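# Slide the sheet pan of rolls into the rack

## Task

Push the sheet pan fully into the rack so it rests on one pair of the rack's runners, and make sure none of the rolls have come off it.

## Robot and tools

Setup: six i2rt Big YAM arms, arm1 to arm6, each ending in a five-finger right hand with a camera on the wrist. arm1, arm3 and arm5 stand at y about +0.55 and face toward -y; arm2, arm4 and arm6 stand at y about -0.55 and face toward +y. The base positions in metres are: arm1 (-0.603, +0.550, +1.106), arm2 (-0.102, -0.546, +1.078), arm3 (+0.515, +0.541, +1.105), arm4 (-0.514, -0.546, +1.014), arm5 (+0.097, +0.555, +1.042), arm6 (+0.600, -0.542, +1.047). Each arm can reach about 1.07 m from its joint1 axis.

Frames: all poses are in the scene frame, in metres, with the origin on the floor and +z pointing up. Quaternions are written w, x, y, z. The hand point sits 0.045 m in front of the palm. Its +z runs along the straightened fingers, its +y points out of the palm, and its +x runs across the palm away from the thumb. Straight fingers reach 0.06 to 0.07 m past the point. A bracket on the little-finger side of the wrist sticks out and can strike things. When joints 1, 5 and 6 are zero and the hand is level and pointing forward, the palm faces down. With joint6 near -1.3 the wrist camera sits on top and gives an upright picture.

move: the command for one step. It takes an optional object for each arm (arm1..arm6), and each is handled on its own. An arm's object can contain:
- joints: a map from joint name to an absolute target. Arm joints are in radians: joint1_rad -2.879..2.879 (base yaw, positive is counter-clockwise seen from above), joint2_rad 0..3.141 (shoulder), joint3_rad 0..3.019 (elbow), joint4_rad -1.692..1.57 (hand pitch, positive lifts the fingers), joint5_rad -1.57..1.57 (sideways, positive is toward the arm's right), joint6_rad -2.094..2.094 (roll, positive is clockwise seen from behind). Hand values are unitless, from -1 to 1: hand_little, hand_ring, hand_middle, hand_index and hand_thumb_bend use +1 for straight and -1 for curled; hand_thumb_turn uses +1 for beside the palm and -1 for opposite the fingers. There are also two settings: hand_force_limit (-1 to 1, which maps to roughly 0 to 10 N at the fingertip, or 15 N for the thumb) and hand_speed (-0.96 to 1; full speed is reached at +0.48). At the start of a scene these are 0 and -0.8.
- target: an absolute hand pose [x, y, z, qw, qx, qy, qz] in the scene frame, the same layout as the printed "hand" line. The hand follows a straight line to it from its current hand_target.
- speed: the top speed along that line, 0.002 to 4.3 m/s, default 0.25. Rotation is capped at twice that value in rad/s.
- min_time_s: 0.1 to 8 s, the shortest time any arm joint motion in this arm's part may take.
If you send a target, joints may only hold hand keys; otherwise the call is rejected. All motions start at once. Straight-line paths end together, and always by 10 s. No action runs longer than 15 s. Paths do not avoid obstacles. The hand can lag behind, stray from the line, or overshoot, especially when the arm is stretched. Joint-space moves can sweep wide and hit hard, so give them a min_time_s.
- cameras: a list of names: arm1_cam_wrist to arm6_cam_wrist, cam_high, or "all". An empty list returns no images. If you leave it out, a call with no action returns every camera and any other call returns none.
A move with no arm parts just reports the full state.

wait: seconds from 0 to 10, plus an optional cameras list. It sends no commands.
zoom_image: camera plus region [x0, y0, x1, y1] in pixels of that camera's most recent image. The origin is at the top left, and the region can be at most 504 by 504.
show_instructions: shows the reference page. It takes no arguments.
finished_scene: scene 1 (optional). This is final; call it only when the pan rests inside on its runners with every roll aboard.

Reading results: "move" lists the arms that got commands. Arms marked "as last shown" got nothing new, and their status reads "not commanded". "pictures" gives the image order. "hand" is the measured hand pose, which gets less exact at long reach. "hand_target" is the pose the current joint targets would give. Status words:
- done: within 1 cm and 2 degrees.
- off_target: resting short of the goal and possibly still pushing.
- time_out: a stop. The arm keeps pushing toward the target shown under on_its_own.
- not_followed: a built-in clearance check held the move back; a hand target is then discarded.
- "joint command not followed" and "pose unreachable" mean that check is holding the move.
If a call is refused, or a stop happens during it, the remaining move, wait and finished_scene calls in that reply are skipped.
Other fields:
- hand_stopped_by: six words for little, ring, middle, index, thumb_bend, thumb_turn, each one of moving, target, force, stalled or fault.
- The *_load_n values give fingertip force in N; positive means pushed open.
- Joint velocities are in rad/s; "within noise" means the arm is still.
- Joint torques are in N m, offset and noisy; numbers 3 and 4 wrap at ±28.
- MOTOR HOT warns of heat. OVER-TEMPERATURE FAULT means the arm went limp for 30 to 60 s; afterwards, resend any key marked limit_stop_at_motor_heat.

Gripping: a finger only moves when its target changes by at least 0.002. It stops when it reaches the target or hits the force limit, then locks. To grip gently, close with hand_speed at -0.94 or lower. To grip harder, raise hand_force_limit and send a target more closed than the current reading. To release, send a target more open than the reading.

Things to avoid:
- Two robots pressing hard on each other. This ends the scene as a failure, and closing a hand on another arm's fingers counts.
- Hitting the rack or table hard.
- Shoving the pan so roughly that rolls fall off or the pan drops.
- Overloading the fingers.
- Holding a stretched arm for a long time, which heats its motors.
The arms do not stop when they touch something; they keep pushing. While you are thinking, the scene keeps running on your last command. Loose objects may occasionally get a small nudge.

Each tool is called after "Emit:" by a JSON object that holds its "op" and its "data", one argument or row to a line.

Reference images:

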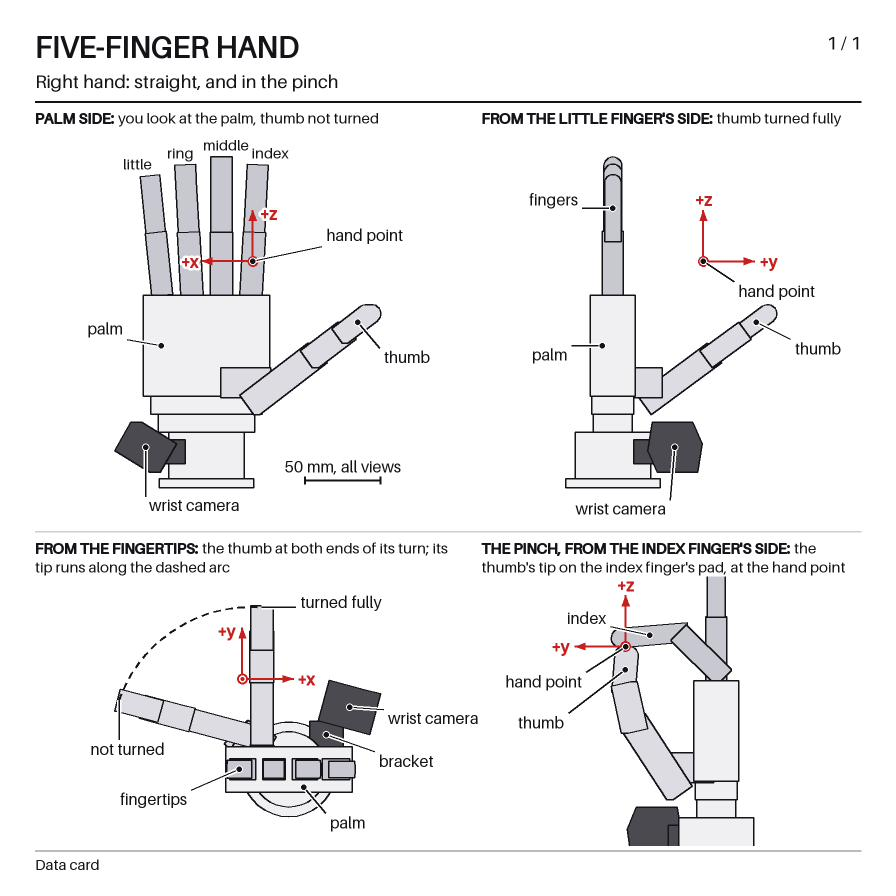

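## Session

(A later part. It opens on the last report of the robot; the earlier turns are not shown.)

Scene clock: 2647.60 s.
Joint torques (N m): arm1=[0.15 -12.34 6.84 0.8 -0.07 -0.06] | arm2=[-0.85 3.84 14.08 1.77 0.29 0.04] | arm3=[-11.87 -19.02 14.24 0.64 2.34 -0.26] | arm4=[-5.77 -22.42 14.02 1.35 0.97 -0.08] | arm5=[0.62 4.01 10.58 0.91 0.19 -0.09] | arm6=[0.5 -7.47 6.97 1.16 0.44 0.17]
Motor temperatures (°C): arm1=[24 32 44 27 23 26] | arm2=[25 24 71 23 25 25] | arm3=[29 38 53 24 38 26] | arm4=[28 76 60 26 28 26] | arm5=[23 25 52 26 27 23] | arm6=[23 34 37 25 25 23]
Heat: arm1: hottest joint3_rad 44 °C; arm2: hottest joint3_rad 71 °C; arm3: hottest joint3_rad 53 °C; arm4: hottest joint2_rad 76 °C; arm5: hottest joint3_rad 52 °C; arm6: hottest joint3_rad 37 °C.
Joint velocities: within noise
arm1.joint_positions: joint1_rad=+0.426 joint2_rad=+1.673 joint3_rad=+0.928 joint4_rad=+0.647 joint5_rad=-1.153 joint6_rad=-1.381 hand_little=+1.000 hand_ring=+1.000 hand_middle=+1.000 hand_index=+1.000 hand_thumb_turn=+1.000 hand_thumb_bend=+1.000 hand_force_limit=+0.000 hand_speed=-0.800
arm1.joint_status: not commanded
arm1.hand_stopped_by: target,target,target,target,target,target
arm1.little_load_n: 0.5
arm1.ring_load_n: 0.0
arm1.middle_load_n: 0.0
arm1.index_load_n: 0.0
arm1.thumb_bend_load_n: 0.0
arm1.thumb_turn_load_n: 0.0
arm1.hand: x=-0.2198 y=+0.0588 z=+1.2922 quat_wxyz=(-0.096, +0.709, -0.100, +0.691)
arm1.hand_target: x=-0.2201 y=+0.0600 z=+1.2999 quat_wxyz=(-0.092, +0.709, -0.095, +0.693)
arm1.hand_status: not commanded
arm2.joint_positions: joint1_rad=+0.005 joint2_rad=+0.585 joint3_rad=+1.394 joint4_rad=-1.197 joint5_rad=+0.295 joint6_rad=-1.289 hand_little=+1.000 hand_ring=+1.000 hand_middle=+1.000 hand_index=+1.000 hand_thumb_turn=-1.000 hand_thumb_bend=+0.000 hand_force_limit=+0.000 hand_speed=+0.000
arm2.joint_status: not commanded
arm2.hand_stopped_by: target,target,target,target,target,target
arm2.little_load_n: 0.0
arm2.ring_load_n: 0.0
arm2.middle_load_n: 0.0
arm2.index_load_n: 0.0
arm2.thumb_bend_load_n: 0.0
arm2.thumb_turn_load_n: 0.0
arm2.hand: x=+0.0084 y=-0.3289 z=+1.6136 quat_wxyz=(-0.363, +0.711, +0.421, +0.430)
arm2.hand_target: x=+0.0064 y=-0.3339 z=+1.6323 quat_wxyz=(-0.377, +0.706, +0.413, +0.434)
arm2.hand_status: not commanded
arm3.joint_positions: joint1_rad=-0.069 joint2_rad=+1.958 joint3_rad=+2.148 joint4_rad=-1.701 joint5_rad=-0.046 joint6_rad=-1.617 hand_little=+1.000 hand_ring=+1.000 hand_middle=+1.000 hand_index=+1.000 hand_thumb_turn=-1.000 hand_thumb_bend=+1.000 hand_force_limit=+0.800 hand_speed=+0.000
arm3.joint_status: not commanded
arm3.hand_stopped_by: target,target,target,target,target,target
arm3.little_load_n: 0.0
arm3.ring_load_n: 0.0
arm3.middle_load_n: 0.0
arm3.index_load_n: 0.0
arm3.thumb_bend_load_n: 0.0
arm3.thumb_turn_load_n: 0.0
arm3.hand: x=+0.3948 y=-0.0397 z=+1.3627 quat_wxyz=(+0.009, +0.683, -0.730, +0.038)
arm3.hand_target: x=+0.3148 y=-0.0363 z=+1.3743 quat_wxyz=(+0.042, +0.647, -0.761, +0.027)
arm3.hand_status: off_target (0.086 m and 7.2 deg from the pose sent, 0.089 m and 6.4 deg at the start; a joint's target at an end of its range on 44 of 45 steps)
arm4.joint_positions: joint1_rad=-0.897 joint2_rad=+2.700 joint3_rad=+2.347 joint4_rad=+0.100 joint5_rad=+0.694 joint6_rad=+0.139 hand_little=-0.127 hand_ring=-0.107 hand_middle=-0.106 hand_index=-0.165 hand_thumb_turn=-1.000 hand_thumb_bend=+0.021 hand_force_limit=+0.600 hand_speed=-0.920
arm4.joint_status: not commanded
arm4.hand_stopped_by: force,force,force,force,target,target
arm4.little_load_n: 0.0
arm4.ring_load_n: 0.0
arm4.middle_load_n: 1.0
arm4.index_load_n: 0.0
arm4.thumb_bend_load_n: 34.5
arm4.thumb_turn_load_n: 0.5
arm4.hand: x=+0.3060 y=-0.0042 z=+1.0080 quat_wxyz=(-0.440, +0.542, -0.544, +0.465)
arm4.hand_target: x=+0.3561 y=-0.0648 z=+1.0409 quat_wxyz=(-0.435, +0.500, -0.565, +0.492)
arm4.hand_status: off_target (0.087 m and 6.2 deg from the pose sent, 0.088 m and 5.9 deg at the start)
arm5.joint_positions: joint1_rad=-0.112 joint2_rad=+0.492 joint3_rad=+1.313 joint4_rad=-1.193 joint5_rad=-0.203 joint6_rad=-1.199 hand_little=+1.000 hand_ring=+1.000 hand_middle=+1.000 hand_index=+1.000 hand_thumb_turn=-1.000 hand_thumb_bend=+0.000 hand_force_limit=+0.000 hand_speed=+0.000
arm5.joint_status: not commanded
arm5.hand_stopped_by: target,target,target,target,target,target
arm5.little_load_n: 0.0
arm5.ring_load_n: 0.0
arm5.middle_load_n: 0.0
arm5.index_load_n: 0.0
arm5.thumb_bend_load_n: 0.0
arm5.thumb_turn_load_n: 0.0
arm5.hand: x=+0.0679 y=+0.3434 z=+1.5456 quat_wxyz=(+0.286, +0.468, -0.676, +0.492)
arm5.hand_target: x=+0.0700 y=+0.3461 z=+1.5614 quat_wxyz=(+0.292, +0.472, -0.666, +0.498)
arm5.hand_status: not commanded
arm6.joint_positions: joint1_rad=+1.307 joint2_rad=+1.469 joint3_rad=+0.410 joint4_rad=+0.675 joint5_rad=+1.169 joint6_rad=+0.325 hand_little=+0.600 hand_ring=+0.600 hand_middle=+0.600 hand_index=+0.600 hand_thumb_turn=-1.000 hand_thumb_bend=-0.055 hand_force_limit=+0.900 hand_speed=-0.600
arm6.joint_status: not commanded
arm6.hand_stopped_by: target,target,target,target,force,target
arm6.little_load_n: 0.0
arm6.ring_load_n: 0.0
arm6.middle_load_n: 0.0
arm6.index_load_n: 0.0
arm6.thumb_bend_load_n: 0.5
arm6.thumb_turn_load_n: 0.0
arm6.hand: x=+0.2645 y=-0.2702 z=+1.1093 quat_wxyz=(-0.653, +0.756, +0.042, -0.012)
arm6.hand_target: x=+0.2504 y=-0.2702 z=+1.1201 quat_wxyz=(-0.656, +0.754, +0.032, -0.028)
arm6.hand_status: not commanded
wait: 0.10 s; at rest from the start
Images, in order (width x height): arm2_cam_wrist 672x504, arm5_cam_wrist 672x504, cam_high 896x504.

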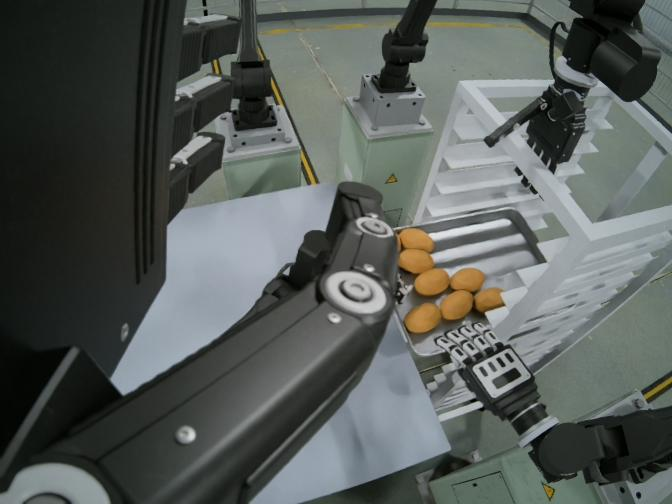

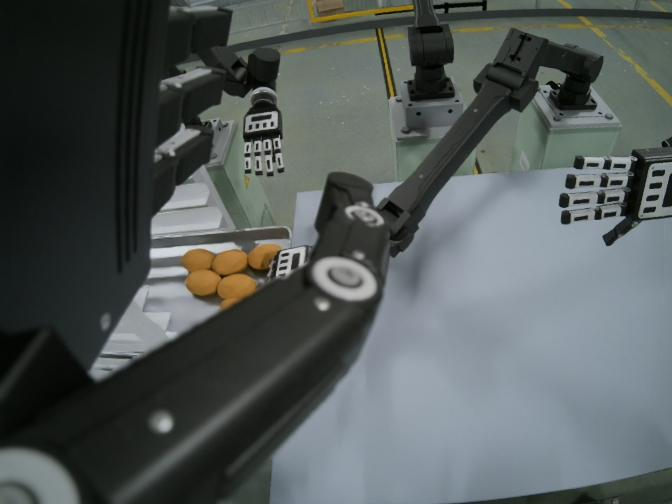

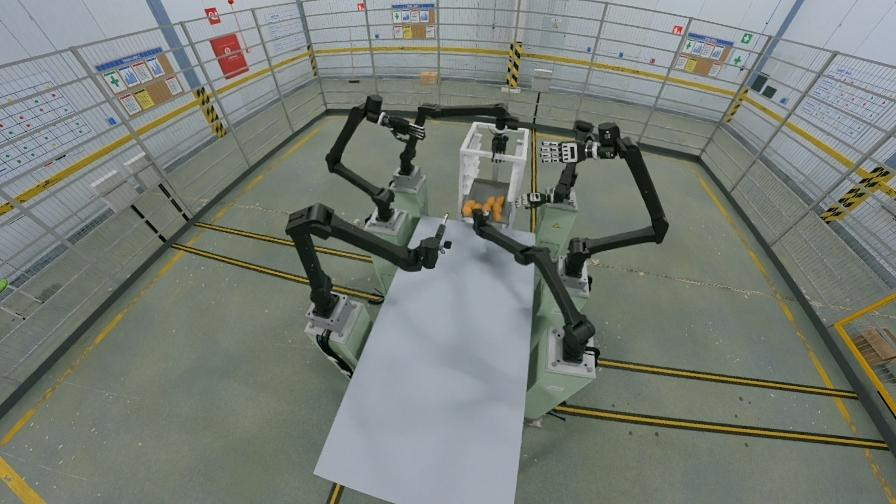

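Emit:
{"op": "move", "data": {
  "arm3": {"target": [0.388, -0.040, 1.375, 0.0, 0.6462, -0.7632, 0.0], "speed": 0.06},
  "arm4": {"target": [0.314, -0.012, 1.020, 0.4347, -0.5001, 0.5653, -0.4913], "speed": 0.05}
}}

Emit:
{"op": "move", "data": {
  "arm4": {"joints": {"hand_index": 0.1, "hand_middle": 0.1, "hand_ring": 0.1, "hand_little": 0.1, "hand_speed": -0.9}},
  "cameras": ["arm3_cam_wrist","arm1_cam_wrist"]
}}

Scene clock: 2706.00 s.
Joint torques (N m): arm1=[0.21 -12.28 6.87 0.84 -0.06 -0.04] | arm2=[-0.91 3.78 14.06 1.77 0.29 0.04] | arm3=[-2.9 -21.19 11.4 0.64 0.8 0.28] | arm4=[-0.91 -21.71 12.04 2.06 1.13 0] | arm5=[0.44 4.37 10.37 1.1 0.21 -0.11] | arm6=[0.5 -7.53 6.97 1.14 0.44 0.18]
Motor temperatures (°C): arm1=[24 32 44 27 23 26] | arm2=[25 24 71 23 25 25] | arm3=[30 39 57 24 42 26] | arm4=[28 76 72 26 28 26] | arm5=[23 24 52 26 27 23] | arm6=[23 33 37 25 25 23]
Heat: arm1: hottest joint3_rad 44 °C; arm2: hottest joint3_rad 71 °C; arm3: hottest joint3_rad 57 °C; arm4: hottest joint2_rad 76 °C; arm5: hottest joint3_rad 52 °C; arm6: hottest joint3_rad 37 °C.
move: arm3 off_target; arm4 off_target
Joint velocities: within noise
arm1, arm2, arm5, arm6: as last shown
arm1.little_load_n: 0.0
arm2.index_load_n: -0.5
arm3.joint_positions: joint1_rad=-0.054 joint2_rad=+1.958 joint3_rad=+2.148 joint4_rad=-1.701 joint5_rad=-0.006 joint6_rad=-1.557 hand_little=+1.000 hand_ring=+1.000 hand_middle=+1.000 hand_index=+1.000 hand_thumb_turn=-1.000 hand_thumb_bend=+1.000 hand_force_limit=+0.800 hand_speed=+0.000
arm3.joint_status: not commanded
arm3.hand_stopped_by: target,target,target,target,target,target
arm3.little_load_n: 0.0
arm3.ring_load_n: 0.0
arm3.middle_load_n: 0.0
arm3.index_load_n: 0.0
arm3.thumb_bend_load_n: 0.0
arm3.thumb_turn_load_n: 0.0
arm3.hand: x=+0.3979 y=-0.0370 z=+1.3648 quat_wxyz=(+0.021, +0.666, -0.746, +0.023)
arm3.hand_target: x=+0.3882 y=-0.0393 z=+1.3743 quat_wxyz=(+0.035, +0.649, -0.760, +0.026)
arm3.hand_status: off_target (0.015 m and 4.7 deg from the pose sent, 0.014 m and 7.2 deg at the start; a joint's target at an end of its range on 59 of 62 steps)
arm4.joint_positions: joint1_rad=-0.880 joint2_rad=+2.705 joint3_rad=+2.347 joint4_rad=+0.100 joint5_rad=+0.769 joint6_rad=+0.156 hand_little=-0.127 hand_ring=-0.107 hand_middle=-0.105 hand_index=-0.165 hand_thumb_turn=-1.000 hand_thumb_bend=+0.021 hand_force_limit=+0.600 hand_speed=-0.920
arm4.joint_status: not commanded
arm4.hand_stopped_by: force,force,force,force,target,target
arm4.little_load_n: 0.0
arm4.ring_load_n: 1.0
arm4.middle_load_n: 8.5
arm4.index_load_n: 0.0
arm4.thumb_bend_load_n: 31.0
arm4.thumb_turn_load_n: 1.0
arm4.hand: x=+0.2992 y=-0.0047 z=+1.0056 quat_wxyz=(-0.429, +0.523, -0.558, +0.481)
arm4.hand_target: x=+0.3127 y=-0.0127 z=+1.0200 quat_wxyz=(-0.435, +0.500, -0.565, +0.491)
arm4.hand_status: off_target (0.022 m and 3.1 deg from the pose sent, 0.017 m and 6.2 deg at the start)
arm6.thumb_bend_load_n: 0.0
pictures: none

Scene clock: 2707.43 s.
Joint torques (N m): arm1=[-0.03 -12.4 6.93 0.8 -0.06 -0.07] | arm2=[-0.85 3.72 14.06 1.76 0.29 0.03] | arm3=[-2.96 -21.19 11.38 0.62 0.75 0.28] | arm4=[-1.9 -22.07 11.89 1.92 0.32 -0.01] | arm5=[0.32 4.6 10.58 1.03 0.22 -0.08] | arm6=[0.5 -7.53 6.94 1.16 0.45 0.17]
Motor temperatures (°C): arm1=[24 32 44 27 23 26] | arm2=[25 24 71 23 25 25] | arm3=[30 39 57 24 42 26] | arm4=[28 76 72 26 28 26] | arm5=[23 24 52 26 27 23] | arm6=[23 33 37 25 25 23]
Heat: arm1: hottest joint3_rad 44 °C; arm2: hottest joint3_rad 71 °C; arm3: hottest joint3_rad 57 °C; arm4: hottest joint2_rad 76 °C; arm5: hottest joint3_rad 52 °C; arm6: hottest joint3_rad 37 °C.
move: arm4 done
Joint velocities: within noise
arm1, arm2, arm3, arm5, arm6: as last shown
arm2.little_load_n: -0.5
arm2.index_load_n: 0.0
arm3.joint_positions: joint1_rad=-0.053 joint2_rad=+1.958 joint3_rad=+2.148 joint4_rad=-1.701 joint5_rad=-0.005 joint6_rad=-1.554 hand_little=+1.000 hand_ring=+1.000 hand_middle=+1.000 hand_index=+1.000 hand_thumb_turn=-1.000 hand_thumb_bend=+1.000 hand_force_limit=+0.800 hand_speed=+0.000
arm3.hand: x=+0.3986 y=-0.0370 z=+1.3648 quat_wxyz=(+0.021, +0.665, -0.746, +0.023)
arm3.hand_target: x=+0.3881 y=-0.0393 z=+1.3743 quat_wxyz=(+0.035, +0.649, -0.760, +0.026)
arm4.joint_positions: joint1_rad=-0.871 joint2_rad=+2.707 joint3_rad=+2.347 joint4_rad=+0.100 joint5_rad=+0.790 joint6_rad=+0.155 hand_little=+0.100 hand_ring=+0.100 hand_middle=+0.100 hand_index=+0.100 hand_thumb_turn=-1.000 hand_thumb_bend=+0.007 hand_force_limit=+0.600 hand_speed=-0.900
arm4.joint_status: all done
arm4.hand_stopped_by: target,target,target,target,target,target
arm4.little_load_n: 0.0
arm4.ring_load_n: 0.0
arm4.middle_load_n: -0.5
arm4.index_load_n: 0.0
arm4.thumb_bend_load_n: 2.5
arm4.thumb_turn_load_n: 0.0
arm4.hand: x=+0.2946 y=-0.0017 z=+1.0040 quat_wxyz=(-0.425, +0.521, -0.559, +0.485)
arm4.hand_target: x=+0.3129 y=-0.0130 z=+1.0199 quat_wxyz=(-0.435, +0.500, -0.565, +0.491)
arm4.hand_status: not commanded
pictures: arm1_cam_wrist, arm3_cam_wrist
Images, in order (width x height): arm1_cam_wrist 672x504, arm3_cam_wrist 672x504.

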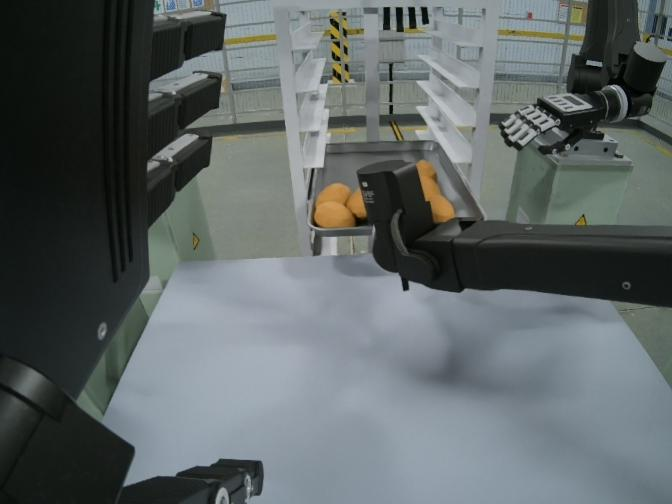

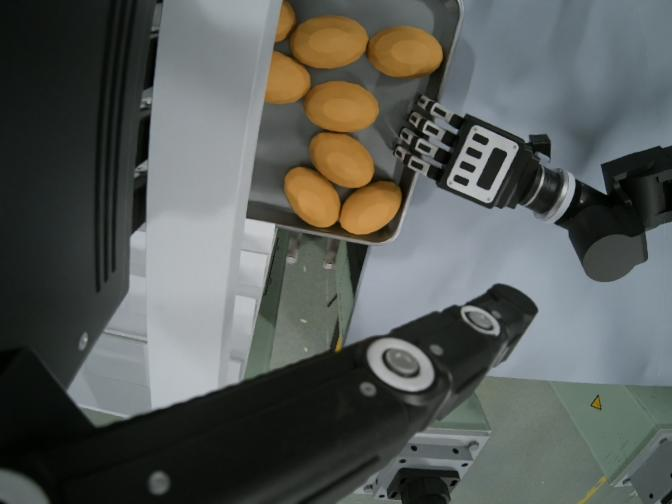

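Emit:
{"op": "move", "data": {
  "arm4": {"joints": {"hand_index": 0.6, "hand_middle": 0.6, "hand_ring": 0.6, "hand_little": 0.6, "hand_thumb_bend": 0.2, "hand_speed": -0.5}}
}}

Emit:
{"op": "move", "data": {
  "arm4": {"target": [0.300, -0.012, 1.060, 0.4347, -0.5001, 0.5653, -0.4913], "speed": 0.06},
  "cameras": ["arm3_cam_wrist","arm1_cam_wrist"]
}}

Scene clock: 2712.43 s.
Joint torques (N m): arm1=[-0.09 -12.34 6.93 0.81 -0.06 -0.06] | arm2=[-0.91 3.84 14.05 1.77 0.28 0.04] | arm3=[-2.96 -21.13 11.38 0.64 0.7 0.26] | arm4=[-1.38 -21.71 11.95 2.07 0.24 0] | arm5=[-0.21 4.66 10.41 1.03 0.19 -0.11] | arm6=[0.44 -7.53 6.97 1.17 0.43 0.18]
Motor temperatures (°C): arm1=[24 32 44 27 23 26] | arm2=[25 24 71 23 25 25] | arm3=[30 40 57 24 40 26] | arm4=[28 75 71 26 28 26] | arm5=[23 24 52 26 27 23] | arm6=[23 33 37 25 25 23]
Heat: arm1: hottest joint3_rad 44 °C; arm2: hottest joint3_rad 71 °C; arm3: hottest joint3_rad 57 °C; arm4: hottest joint2_rad 75 °C; arm5: hottest joint3_rad 52 °C; arm6: hottest joint3_rad 37 °C.
move: arm4 done
Joint velocities: within noise
arm1, arm2, arm3, arm5, arm6: as last shown
arm2.little_load_n: 0.5
arm2.index_load_n: -0.5
arm3.joint_positions: joint1_rad=-0.053 joint2_rad=+1.958 joint3_rad=+2.148 joint4_rad=-1.701 joint5_rad=-0.003 joint6_rad=-1.553 hand_little=+1.000 hand_ring=+1.000 hand_middle=+1.000 hand_index=+1.000 hand_thumb_turn=-1.000 hand_thumb_bend=+1.000 hand_force_limit=+0.800 hand_speed=+0.000
arm3.hand: x=+0.3984 y=-0.0370 z=+1.3649 quat_wxyz=(+0.022, +0.665, -0.746, +0.022)
arm4.joint_positions: joint1_rad=-0.882 joint2_rad=+2.707 joint3_rad=+2.347 joint4_rad=+0.100 joint5_rad=+0.792 joint6_rad=+0.155 hand_little=+0.600 hand_ring=+0.600 hand_middle=+0.600 hand_index=+0.600 hand_thumb_turn=-1.000 hand_thumb_bend=+0.200 hand_force_limit=+0.600 hand_speed=-0.500
arm4.joint_status: all done
arm4.hand_stopped_by: target,target,target,target,target,target
arm4.little_load_n: 0.0
arm4.ring_load_n: 0.0
arm4.middle_load_n: 0.0
arm4.index_load_n: 0.0
arm4.thumb_bend_load_n: 0.0
arm4.thumb_turn_load_n: 0.0
arm4.hand: x=+0.3004 y=-0.0108 z=+1.0041 quat_wxyz=(-0.422, +0.517, -0.562, +0.488)
arm4.hand_target: x=+0.3127 y=-0.0127 z=+1.0200 quat_wxyz=(-0.435, +0.500, -0.565, +0.491)
arm4.hand_status: not commanded
arm5.index_load_n: -0.5
pictures: none

Scene clock: 2713.83 s.
Joint torques (N m): arm1=[0.03 -12.28 6.86 0.8 -0.06 -0.06] | arm2=[-0.85 3.84 14.06 1.78 0.29 0.04] | arm3=[-2.96 -21.19 11.38 0.65 0.7 0.26] | arm4=[-0.5 -26.11 8.61 1.62 0.42 0.03] | arm5=[0.56 4.95 10.54 1.24 0.22 -0.15] | arm6=[0.44 -7.53 6.95 1.17 0.44 0.17]
Motor temperatures (°C): arm1=[24 32 44 27 23 26] | arm2=[25 24 71 23 25 25] | arm3=[30 40 57 24 40 26] | arm4=[28 75 71 26 28 26] | arm5=[23 24 52 26 27 23] | arm6=[23 33 37 25 25 23]
Heat: arm1: hottest joint3_rad 44 °C; arm2: hottest joint3_rad 71 °C; arm3: hottest joint3_rad 57 °C; arm4: hottest joint2_rad 75 °C; arm5: hottest joint3_rad 52 °C; arm6: hottest joint3_rad 37 °C.
move: arm4 off_target
Joint velocities: within noise
arm1, arm2, arm3, arm5, arm6: as last shown
arm2.little_load_n: 0.0
arm2.index_load_n: 0.0
arm2.thumb_turn_load_n: 0.5
arm4.joint_positions: joint1_rad=-0.882 joint2_rad=+2.675 joint3_rad=+2.315 joint4_rad=+0.092 joint5_rad=+0.799 joint6_rad=+0.155 hand_little=+0.600 hand_ring=+0.600 hand_middle=+0.600 hand_index=+0.600 hand_thumb_turn=-1.000 hand_thumb_bend=+0.201 hand_force_limit=+0.600 hand_speed=-0.500
arm4.joint_status: not commanded
arm4.hand_stopped_by: target,target,target,target,target,target
arm4.little_load_n: 0.0
arm4.ring_load_n: 0.0
arm4.middle_load_n: 0.0
arm4.index_load_n: 0.0
arm4.thumb_bend_load_n: 2.5
arm4.thumb_turn_load_n: 0.5
arm4.hand: x=+0.2973 y=-0.0147 z=+1.0155 quat_wxyz=(-0.418, +0.517, -0.564, +0.490)
arm4.hand_target: x=+0.3005 y=-0.0116 z=+1.0594 quat_wxyz=(-0.435, +0.500, -0.565, +0.491)
arm4.hand_status: off_target (0.045 m and 2.8 deg from the pose sent, 0.056 m and 2.5 deg at the start)
arm5.index_load_n: 0.0
arm5.thumb_turn_load_n: 0.5
pictures: arm1_cam_wrist, arm3_cam_wrist
Images, in order (width x height): arm1_cam_wrist 672x504, arm3_cam_wrist 672x504.

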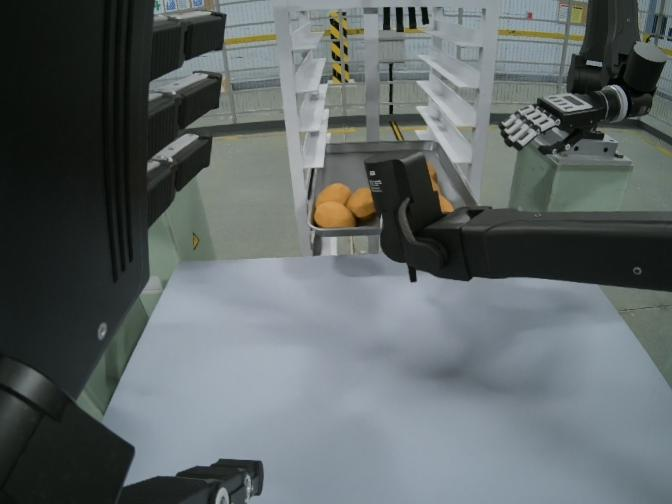

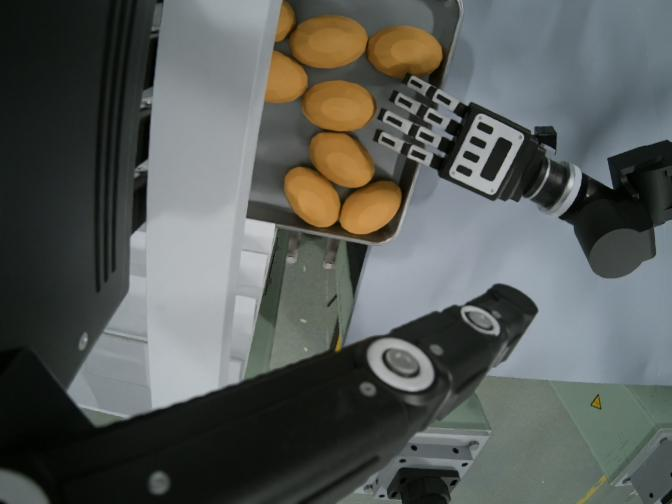

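Emit:
{"op": "move", "data": {
  "arm4": {"target": [0.290, -0.015, 1.135, 0.4347, -0.5001, 0.5653, -0.4913], "speed": 0.1}
}}

Emit:
{"op": "move", "data": {
  "arm4": {"target": [0.10, -0.06, 1.20, 0.4347, -0.5001, 0.5653, -0.4913], "speed": 0.2},
  "cameras": ["arm3_cam_wrist","arm1_cam_wrist"]
}}

Emit:
{"op": "zoom_image", "data": {
  "camera": "arm1_cam_wrist",
  "region": [270, 100, 490, 265]
}}

Scene clock: 2719.63 s.
Joint torques (N m): arm1=[0.09 -12.28 6.84 0.87 -0.07 -0.06] | arm2=[-0.91 3.78 14.05 1.77 0.29 0.04] | arm3=[-2.96 -21.19 11.4 0.62 0.7 0.26] | arm4=[0.15 -22.65 8.14 1.14 0.19 0.07] | arm5=[0.62 4.25 10.47 1.06 0.18 -0.11] | arm6=[0.5 -7.47 6.95 1.16 0.44 0.17]
Motor temperatures (°C): arm1=[24 32 44 27 23 26] | arm2=[25 24 72 23 25 25] | arm3=[30 40 57 24 38 26] | arm4=[28 74 69 26 28 26] | arm5=[23 24 52 26 27 23] | arm6=[23 33 37 25 25 23]
Heat: arm1: hottest joint3_rad 44 °C; arm2: hottest joint3_rad 72 °C; arm3: hottest joint3_rad 57 °C; arm4: hottest joint2_rad 74 °C; arm5: hottest joint3_rad 52 °C; arm6: hottest joint3_rad 37 °C.
move: arm4 done
Joint velocities: within noise
arm1, arm2, arm3, arm5, arm6: as last shown
arm2.thumb_turn_load_n: 0.0
arm3.hand: x=+0.3984 y=-0.0369 z=+1.3649 quat_wxyz=(+0.022, +0.665, -0.746, +0.022)
arm4.joint_positions: joint1_rad=-0.881 joint2_rad=+2.512 joint3_rad=+2.289 joint4_rad=+0.015 joint5_rad=+0.807 joint6_rad=+0.155 hand_little=+0.600 hand_ring=+0.600 hand_middle=+0.600 hand_index=+0.600 hand_thumb_turn=-1.000 hand_thumb_bend=+0.200 hand_force_limit=+0.600 hand_speed=-0.500
arm4.joint_status: not commanded
arm4.hand_stopped_by: target,target,target,target,target,target
arm4.little_load_n: -0.5
arm4.ring_load_n: 0.0
arm4.middle_load_n: 0.0
arm4.index_load_n: 0.0
arm4.thumb_bend_load_n: 0.0
arm4.thumb_turn_load_n: 0.0
arm4.hand: x=+0.2943 y=-0.0162 z=+1.1369 quat_wxyz=(-0.439, +0.496, -0.564, +0.493)
arm4.hand_target: x=+0.2900 y=-0.0150 z=+1.1349 quat_wxyz=(-0.435, +0.500, -0.565, +0.491)
arm4.hand_status: done (0.005 m and 0.7 deg from the pose sent, 0.120 m and 2.8 deg at the start)
arm5.thumb_turn_load_n: 0.0
arm6.ring_load_n: -0.5
arm6.index_load_n: -0.5
arm6.thumb_turn_load_n: 0.5
pictures: none

Scene clock: 2721.57 s.
Joint torques (N m): arm1=[0.03 -12.57 6.9 0.79 -0.07 -0.06] | arm2=[-0.91 3.84 14.08 1.77 0.29 0.05] | arm3=[-2.96 -21.13 11.38 0.64 0.7 0.26] | arm4=[0.56 -17.55 7.42 2.56 0.29 0.1] | arm5=[0.03 4.37 10.41 1.1 0.22 -0.09] | arm6=[0.5 -7.53 6.97 1.17 0.44 0.17]
Motor temperatures (°C): arm1=[24 32 44 27 23 26] | arm2=[25 24 72 23 25 25] | arm3=[30 40 56 24 38 26] | arm4=[28 74 68 26 27 26] | arm5=[23 24 52 26 27 23] | arm6=[23 33 37 25 25 23]
Heat: arm1: hottest joint3_rad 44 °C; arm2: hottest joint3_rad 72 °C; arm3: hottest joint3_rad 56 °C; arm4: hottest joint2_rad 74 °C; arm5: hottest joint3_rad 52 °C; arm6: hottest joint3_rad 37 °C.
move: arm4 off_target
Joint velocities: within noise
arm1, arm2, arm3, arm5, arm6: as last shown
arm2.middle_load_n: -0.5
arm3.thumb_bend_load_n: -0.5
arm3.thumb_turn_load_n: 0.5
arm4.joint_positions: joint1_rad=-0.749 joint2_rad=+1.976 joint3_rad=+1.516 joint4_rad=+0.167 joint5_rad=+0.939 joint6_rad=+0.204 hand_little=+0.600 hand_ring=+0.600 hand_middle=+0.600 hand_index=+0.600 hand_thumb_turn=-1.000 hand_thumb_bend=+0.200 hand_force_limit=+0.600 hand_speed=-0.500
arm4.joint_status: not commanded
arm4.hand_stopped_by: target,target,target,target,target,target
arm4.little_load_n: 0.0
arm4.ring_load_n: 0.0
arm4.middle_load_n: 0.0
arm4.index_load_n: 0.0
arm4.thumb_bend_load_n: 0.0
arm4.thumb_turn_load_n: 0.5
arm4.hand: x=+0.1044 y=-0.0647 z=+1.1904 quat_wxyz=(-0.420, +0.510, -0.564, +0.495)
arm4.hand_target: x=+0.1000 y=-0.0600 z=+1.2002 quat_wxyz=(-0.435, +0.500, -0.565, +0.491)
arm4.hand_status: off_target (0.012 m and 2.1 deg from the pose sent, 0.209 m and 0.7 deg at the start)
arm6.ring_load_n: 0.0
arm6.index_load_n: 0.0
arm6.thumb_turn_load_n: 0.0
pictures: arm1_cam_wrist, arm3_cam_wrist
Images, in order (width x height): arm1_cam_wrist 672x504, arm3_cam_wrist 672x504.

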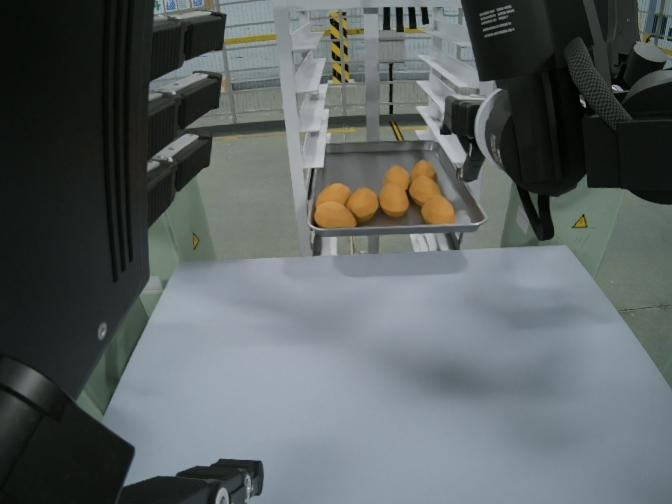

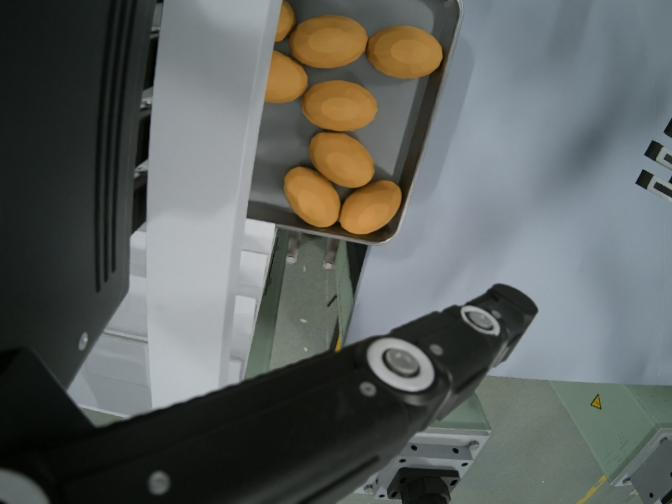

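Scaled by 2.291 from the camera's image (finer frame: 960x720).

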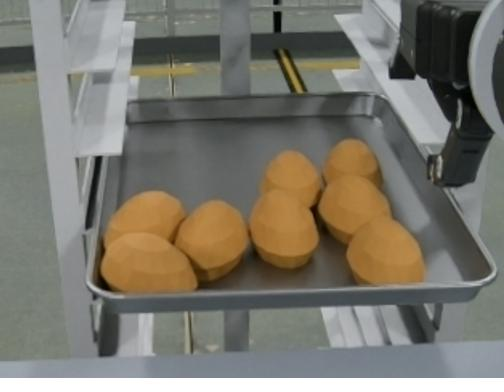

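Emit:
{"op": "move", "data": {
  "arm6": {"target": [0.25, -0.40, 1.25, -0.6555, 0.754, 0.0323, -0.0281], "speed": 0.3},
  "arm4": {"target": [-0.12, -0.28, 1.22, 0.4347, -0.5001, 0.5653, -0.4913], "speed": 0.25},
  "cameras": ["arm1_cam_wrist","arm2_cam_wrist","arm6_cam_wrist"]
}}

Emit:
{"op": "zoom_image", "data": {
  "camera": "arm2_cam_wrist",
  "region": [380, 180, 580, 400]
}}

Emit:
{"op": "zoom_image", "data": {
  "camera": "arm1_cam_wrist",
  "region": [270, 100, 490, 265]
}}

Scene clock: 2745.07 s.
Joint torques (N m): arm1=[0.03 -12.45 6.9 0.79 -0.05 -0.06] | arm2=[-0.91 3.84 14.05 1.77 0.29 0.04] | arm3=[-2.96 -21.13 11.38 0.64 0.69 0.26] | arm4=[0.91 -5.48 7.13 0.85 0.27 0.11] | arm5=[0.44 3.9 10.47 1.09 0.24 -0.1] | arm6=[-0.26 -5.01 9.28 -0.25 0.84 0.18]
Motor temperatures (°C): arm1=[24 32 44 27 23 26] | arm2=[25 24 72 23 25 25] | arm3=[29 41 55 23 34 26] | arm4=[27 69 62 26 27 26] | arm5=[23 24 52 26 27 23] | arm6=[23 33 38 25 25 23]
Heat: arm1: hottest joint3_rad 44 °C; arm2: hottest joint3_rad 72 °C; arm3: hottest joint3_rad 55 °C; arm4: hottest joint2_rad 69 °C; arm5: hottest joint3_rad 52 °C; arm6: hottest joint3_rad 38 °C.
move: arm4 done; arm6 off_target
Joint velocities: within noise
arm1, arm2, arm3, arm5: as last shown
arm2.middle_load_n: 0.0
arm3.thumb_bend_load_n: 0.0
arm3.thumb_turn_load_n: 0.0
arm4.joint_positions: joint1_rad=-0.706 joint2_rad=+1.169 joint3_rad=+0.637 joint4_rad=+0.268 joint5_rad=+0.984 joint6_rad=+0.223 hand_little=+0.600 hand_ring=+0.600 hand_middle=+0.600 hand_index=+0.600 hand_thumb_turn=-1.000 hand_thumb_bend=+0.200 hand_force_limit=+0.600 hand_speed=-0.500
arm4.joint_status: not commanded
arm4.hand_stopped_by: target,target,target,target,target,target
arm4.little_load_n: 0.0
arm4.ring_load_n: 0.0
arm4.middle_load_n: 0.0
arm4.index_load_n: 0.0
arm4.thumb_bend_load_n: 0.0
arm4.thumb_turn_load_n: 0.0
arm4.hand: x=-0.1137 y=-0.2812 z=+1.2243 quat_wxyz=(-0.436, +0.495, -0.566, +0.495)
arm4.hand_target: x=-0.1198 y=-0.2800 z=+1.2201 quat_wxyz=(-0.435, +0.500, -0.565, +0.491)
arm4.hand_status: done (0.008 m and 0.7 deg from the pose sent, 0.312 m and 2.1 deg at the start)
arm5.thumb_turn_load_n: 0.5
arm6.joint_positions: joint1_rad=+1.736 joint2_rad=+1.252 joint3_rad=+0.831 joint4_rad=-1.442 joint5_rad=+1.428 joint6_rad=+1.847 hand_little=+0.600 hand_ring=+0.600 hand_middle=+0.600 hand_index=+0.600 hand_thumb_turn=-1.000 hand_thumb_bend=-0.055 hand_force_limit=+0.900 hand_speed=-0.600
arm6.joint_status: not commanded
arm6.hand_stopped_by: target,target,target,target,force,target
arm6.little_load_n: 0.0
arm6.ring_load_n: 0.0
arm6.middle_load_n: 0.0
arm6.index_load_n: 0.0
arm6.thumb_bend_load_n: 0.0
arm6.thumb_turn_load_n: 0.0
arm6.hand: x=+0.2608 y=-0.3982 z=+1.2434 quat_wxyz=(-0.657, +0.753, +0.041, -0.021)
arm6.hand_target: x=+0.2504 y=-0.4000 z=+1.2500 quat_wxyz=(-0.655, +0.754, +0.033, -0.029)
arm6.hand_status: off_target (0.013 m and 1.3 deg from the pose sent, 0.192 m and 2.1 deg at the start)
Images, in order (width x height): arm1_cam_wrist 672x504, arm2_cam_wrist 672x504, arm6_cam_wrist 672x504.

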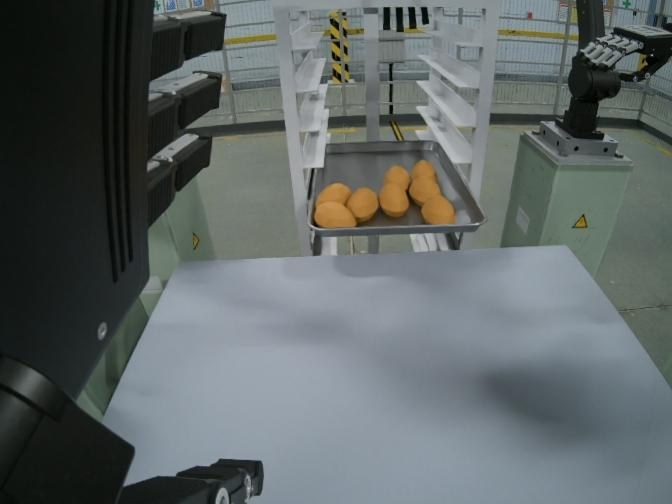

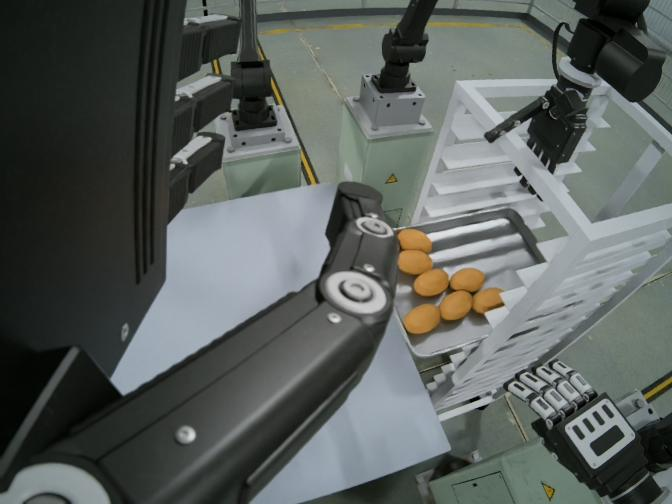

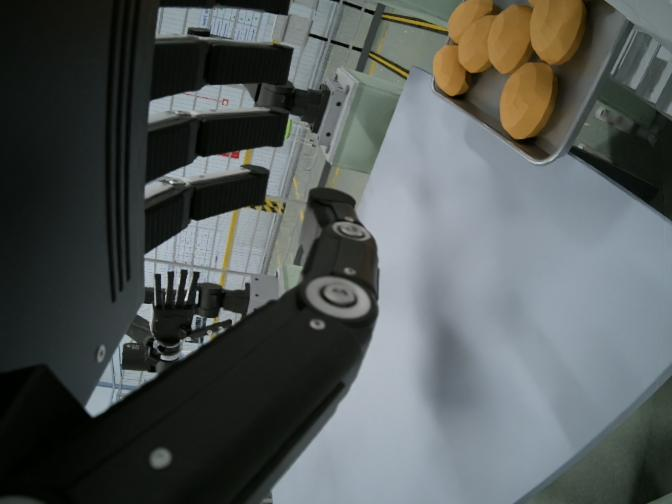

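Scaled by 2.291 from the camera's image (finer frame: 960x720).

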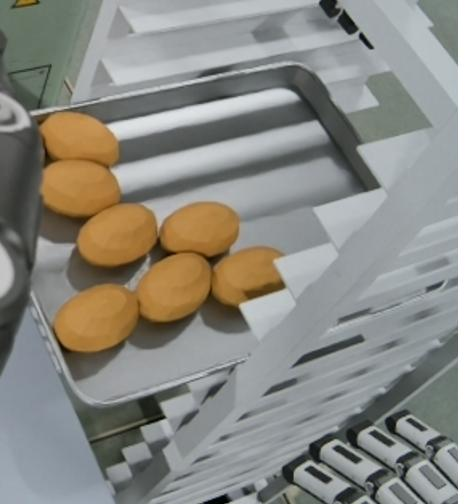

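Scaled by 2.291 from the camera's image (finer frame: 960x720).

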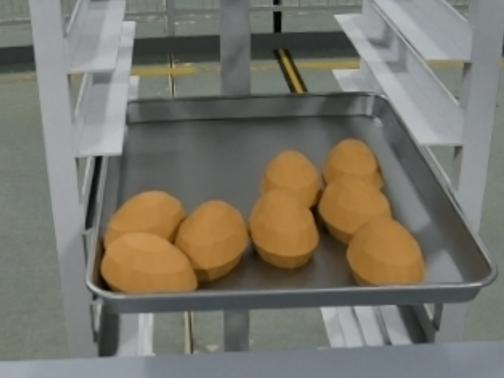

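Emit:
{"op": "zoom_image", "data": {
  "camera": "arm1_cam_wrist",
  "region": [420, 140, 500, 250]
}}

Emit:
{"op": "zoom_image", "data": {
  "camera": "arm1_cam_wrist",
  "region": [280, 140, 360, 250]
}}

Emit:
{"op": "zoom_image", "data": {
  "camera": "arm2_cam_wrist",
  "region": [450, 290, 530, 390]
}}

Scaled by 4.582 from the camera's image (finer frame: 960x720).

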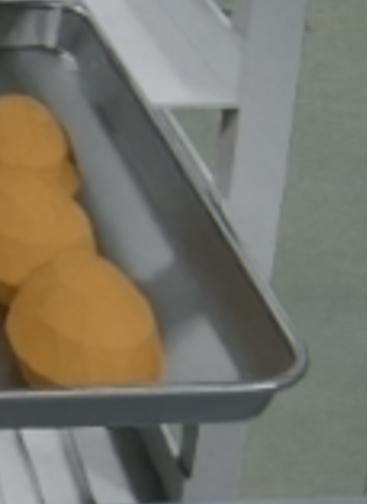

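Scaled by 4.582 from the camera's image (finer frame: 960x720).

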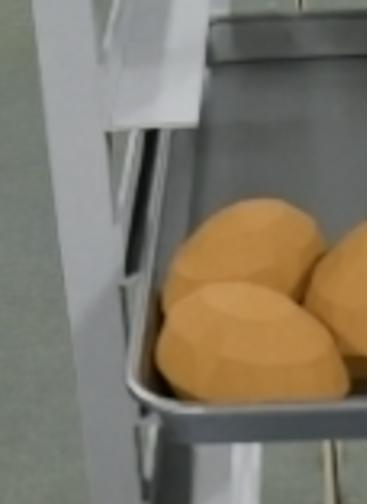

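Scaled by 5.040 from the camera's image (finer frame: 960x720).

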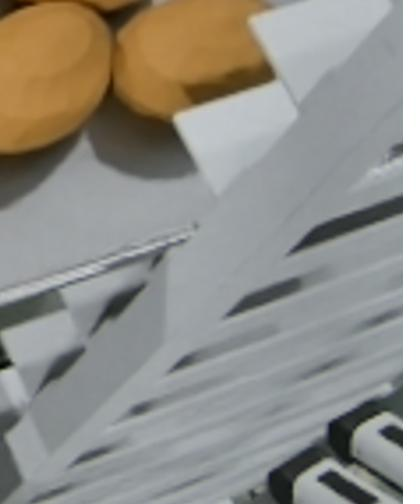

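Emit:
{"op": "move", "data": {
  "arm4": {"joints": {"joint1_rad": 0.2}, "min_time_s": 3}
}}

Emit:
{"op": "move", "data": {
  "arm2": {"target": [0.10, -0.14, 1.25, 0.4639, -0.5337, 0.5337, -0.4639], "speed": 0.35, "joints": {"hand_index": -1.0, "hand_middle": -1.0, "hand_ring": -1.0, "hand_little": -1.0}},
  "cameras": ["arm1_cam_wrist","arm2_cam_wrist"]
}}

Scene clock: 2784.60 s.
Joint torques (N m): arm1=[-0.09 -12.34 6.91 0.8 -0.07 -0.05] | arm2=[-0.91 3.78 14.08 1.77 0.29 0.04] | arm3=[-3.02 -21.19 11.38 0.64 0.69 0.26] | arm4=[0.56 -5.89 7.06 1.06 0.21 0.11] | arm5=[0.38 4.01 10.55 1.18 0.15 -0.08] | arm6=[-0.21 -4.89 9.25 -0.29 0.84 0.17]
Motor temperatures (°C): arm1=[24 32 44 27 23 26] | arm2=[25 24 72 23 25 25] | arm3=[29 41 53 23 32 26] | arm4=[27 60 57 26 26 26] | arm5=[23 24 52 26 27 23] | arm6=[23 33 39 25 26 23]
Heat: arm1: hottest joint3_rad 44 °C; arm2: hottest joint3_rad 72 °C; arm3: hottest joint3_rad 53 °C; arm4: hottest joint2_rad 60 °C; arm5: hottest joint3_rad 52 °C; arm6: hottest joint3_rad 39 °C.
move: arm4 done
Joint velocities: within noise
arm1.joint_positions: joint1_rad=+0.426 joint2_rad=+1.673 joint3_rad=+0.928 joint4_rad=+0.647 joint5_rad=-1.153 joint6_rad=-1.381 hand_little=+1.000 hand_ring=+1.000 hand_middle=+1.000 hand_index=+1.000 hand_thumb_turn=+1.000 hand_thumb_bend=+1.000 hand_force_limit=+0.000 hand_speed=-0.800
arm1.joint_status: not commanded
arm1.hand_stopped_by: target,target,target,target,target,target
arm1.little_load_n: 0.0
arm1.ring_load_n: 0.0
arm1.middle_load_n: -0.5
arm1.index_load_n: 0.0
arm1.thumb_bend_load_n: 0.0
arm1.thumb_turn_load_n: -0.5
arm1.hand: x=-0.2198 y=+0.0588 z=+1.2922 quat_wxyz=(-0.096, +0.709, -0.100, +0.691)
arm1.hand_target: x=-0.2201 y=+0.0600 z=+1.2999 quat_wxyz=(-0.092, +0.709, -0.095, +0.693)
arm1.hand_status: not commanded
arm2.joint_positions: joint1_rad=+0.005 joint2_rad=+0.585 joint3_rad=+1.394 joint4_rad=-1.197 joint5_rad=+0.295 joint6_rad=-1.289 hand_little=+1.000 hand_ring=+1.000 hand_middle=+1.000 hand_index=+1.000 hand_thumb_turn=-1.000 hand_thumb_bend=+0.000 hand_force_limit=+0.000 hand_speed=+0.000
arm2.joint_status: not commanded
arm2.hand_stopped_by: target,target,target,target,target,target
arm2.little_load_n: 0.0
arm2.ring_load_n: 0.0
arm2.middle_load_n: 0.0
arm2.index_load_n: 0.0
arm2.thumb_bend_load_n: 0.0
arm2.thumb_turn_load_n: 0.0
arm2.hand: x=+0.0084 y=-0.3289 z=+1.6136 quat_wxyz=(-0.363, +0.711, +0.421, +0.430)
arm2.hand_target: x=+0.0064 y=-0.3339 z=+1.6323 quat_wxyz=(-0.377, +0.706, +0.413, +0.434)
arm2.hand_status: not commanded
arm3, arm6: as last shown
arm4.joint_positions: joint1_rad=+0.189 joint2_rad=+1.169 joint3_rad=+0.637 joint4_rad=+0.268 joint5_rad=+0.985 joint6_rad=+0.223 hand_little=+0.600 hand_ring=+0.600 hand_middle=+0.600 hand_index=+0.600 hand_thumb_turn=-1.000 hand_thumb_bend=+0.200 hand_force_limit=+0.600 hand_speed=-0.500
arm4.joint_status: all done
arm4.hand_stopped_by: target,target,target,target,target,target
arm4.little_load_n: 0.0
arm4.ring_load_n: 0.0
arm4.middle_load_n: 0.0
arm4.index_load_n: 0.0
arm4.thumb_bend_load_n: 0.0
arm4.thumb_turn_load_n: 0.0
arm4.hand: x=-0.4709 y=-0.0655 z=+1.2195 quat_wxyz=(-0.604, +0.694, -0.293, +0.261)
arm4.hand_target: x=-0.4752 y=-0.0696 z=+1.2152 quat_wxyz=(-0.602, +0.698, -0.291, +0.259)
arm4.hand_status: not commanded
arm5.joint_positions: joint1_rad=-0.112 joint2_rad=+0.492 joint3_rad=+1.313 joint4_rad=-1.193 joint5_rad=-0.203 joint6_rad=-1.199 hand_little=+1.000 hand_ring=+1.000 hand_middle=+1.000 hand_index=+1.000 hand_thumb_turn=-1.000 hand_thumb_bend=+0.000 hand_force_limit=+0.000 hand_speed=+0.000
arm5.joint_status: not commanded
arm5.hand_stopped_by: target,target,target,target,target,target
arm5.little_load_n: 0.0
arm5.ring_load_n: 0.0
arm5.middle_load_n: 0.0
arm5.index_load_n: 0.0
arm5.thumb_bend_load_n: 0.0
arm5.thumb_turn_load_n: 0.0
arm5.hand: x=+0.0679 y=+0.3434 z=+1.5456 quat_wxyz=(+0.286, +0.468, -0.676, +0.492)
arm5.hand_target: x=+0.0700 y=+0.3461 z=+1.5614 quat_wxyz=(+0.292, +0.472, -0.666, +0.498)
arm5.hand_status: not commanded
arm6.joint_positions: joint1_rad=+1.736 joint2_rad=+1.252 joint3_rad=+0.832 joint4_rad=-1.442 joint5_rad=+1.428 joint6_rad=+1.848 hand_little=+0.600 hand_ring=+0.600 hand_middle=+0.600 hand_index=+0.600 hand_thumb_turn=-1.000 hand_thumb_bend=-0.055 hand_force_limit=+0.900 hand_speed=-0.600
arm6.hand: x=+0.2607 y=-0.3982 z=+1.2434 quat_wxyz=(-0.657, +0.753, +0.041, -0.021)
arm6.hand_target: x=+0.2503 y=-0.4000 z=+1.2501 quat_wxyz=(-0.655, +0.754, +0.033, -0.029)
pictures: none

Scene clock: 2791.83 s.
Joint torques (N m): arm1=[-0.21 -12.16 6.91 0.84 -0.07 -0.07] | arm2=[-2.32 -7.12 14.57 0.58 0.88 0.05] | arm3=[-2.96 -21.19 11.38 0.64 0.69 0.26] | arm4=[0.32 -6.07 7.12 0.95 0.26 0.11] | arm5=[0.15 4.19 10.56 1.07 0.24 -0.07] | arm6=[-0.26 -4.95 9.26 -0.27 0.84 0.18]
Motor temperatures (°C): arm1=[24 32 44 27 23 26] | arm2=[25 24 70 23 25 25] | arm3=[29 41 53 23 32 26] | arm4=[27 58 56 26 26 26] | arm5=[23 24 52 26 27 23] | arm6=[23 33 39 25 26 23]
Heat: arm1: hottest joint3_rad 44 °C; arm2: hottest joint3_rad 70 °C; arm3: hottest joint3_rad 53 °C; arm4: hottest joint2_rad 58 °C; arm5: hottest joint3_rad 52 °C; arm6: hottest joint3_rad 39 °C.
move: arm2 off_target
Joint velocities: within noise
arm1, arm4, arm5, arm6: as last shown
arm1.thumb_turn_load_n: 0.0
arm2.joint_positions: joint1_rad=-0.011 joint2_rad=+1.358 joint3_rad=+0.818 joint4_rad=-0.722 joint5_rad=+1.429 joint6_rad=+1.227 hand_little=-1.000 hand_ring=-1.000 hand_middle=-0.265 hand_index=-0.270 hand_thumb_turn=-1.000 hand_thumb_bend=+0.000 hand_force_limit=+0.000 hand_speed=+0.000
arm2.joint_status: hand_middle off_target (ended at -0.265, target -1.000); hand_index off_target (ended at -0.270, target -1.000); the others done
arm2.hand_stopped_by: target,target,force,force,target,target
arm2.little_load_n: 0.0
arm2.ring_load_n: 0.0
arm2.middle_load_n: 16.0
arm2.index_load_n: 15.0
arm2.thumb_bend_load_n: 2.0
arm2.thumb_turn_load_n: 0.0
arm2.hand: x=+0.0962 y=-0.1568 z=+1.2374 quat_wxyz=(-0.458, +0.545, -0.522, +0.471)
arm2.hand_target: x=+0.0997 y=-0.1409 z=+1.2502 quat_wxyz=(-0.465, +0.534, -0.533, +0.463)
arm2.hand_status: off_target (0.021 m and 2.1 deg from the pose sent, 0.420 m and 116.9 deg at the start)
arm3.joint_positions: joint1_rad=-0.053 joint2_rad=+1.958 joint3_rad=+2.148 joint4_rad=-1.701 joint5_rad=-0.003 joint6_rad=-1.553 hand_little=+1.000 hand_ring=+1.000 hand_middle=+1.000 hand_index=+1.000 hand_thumb_turn=-1.000 hand_thumb_bend=+1.000 hand_force_limit=+0.800 hand_speed=+0.000
arm3.joint_status: not commanded
arm3.hand_stopped_by: target,target,target,target,target,target
arm3.little_load_n: 0.0
arm3.ring_load_n: 0.0
arm3.middle_load_n: 0.0
arm3.index_load_n: 0.0
arm3.thumb_bend_load_n: -0.5
arm3.thumb_turn_load_n: 0.0
arm3.hand: x=+0.3984 y=-0.0369 z=+1.3649 quat_wxyz=(+0.022, +0.665, -0.746, +0.022)
arm3.hand_target: x=+0.3881 y=-0.0393 z=+1.3743 quat_wxyz=(+0.035, +0.649, -0.760, +0.026)
arm3.hand_status: not commanded
arm4.middle_load_n: -0.5
Images, in order (width x height): arm1_cam_wrist 672x504, arm2_cam_wrist 672x504.

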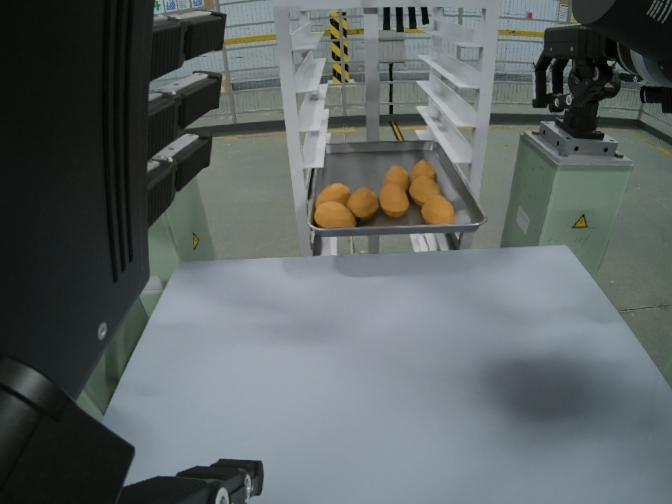

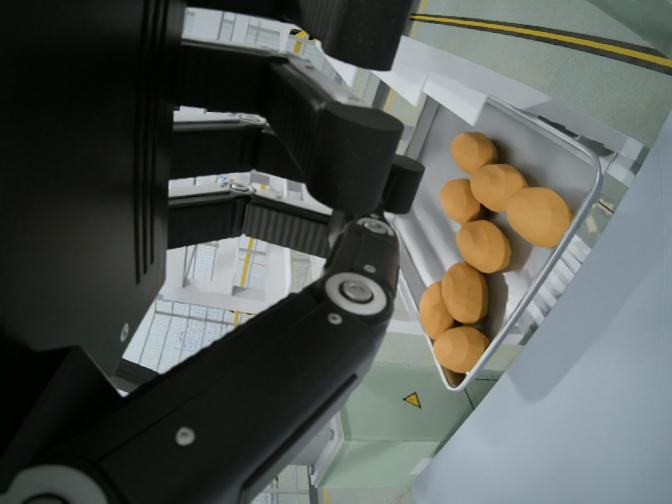

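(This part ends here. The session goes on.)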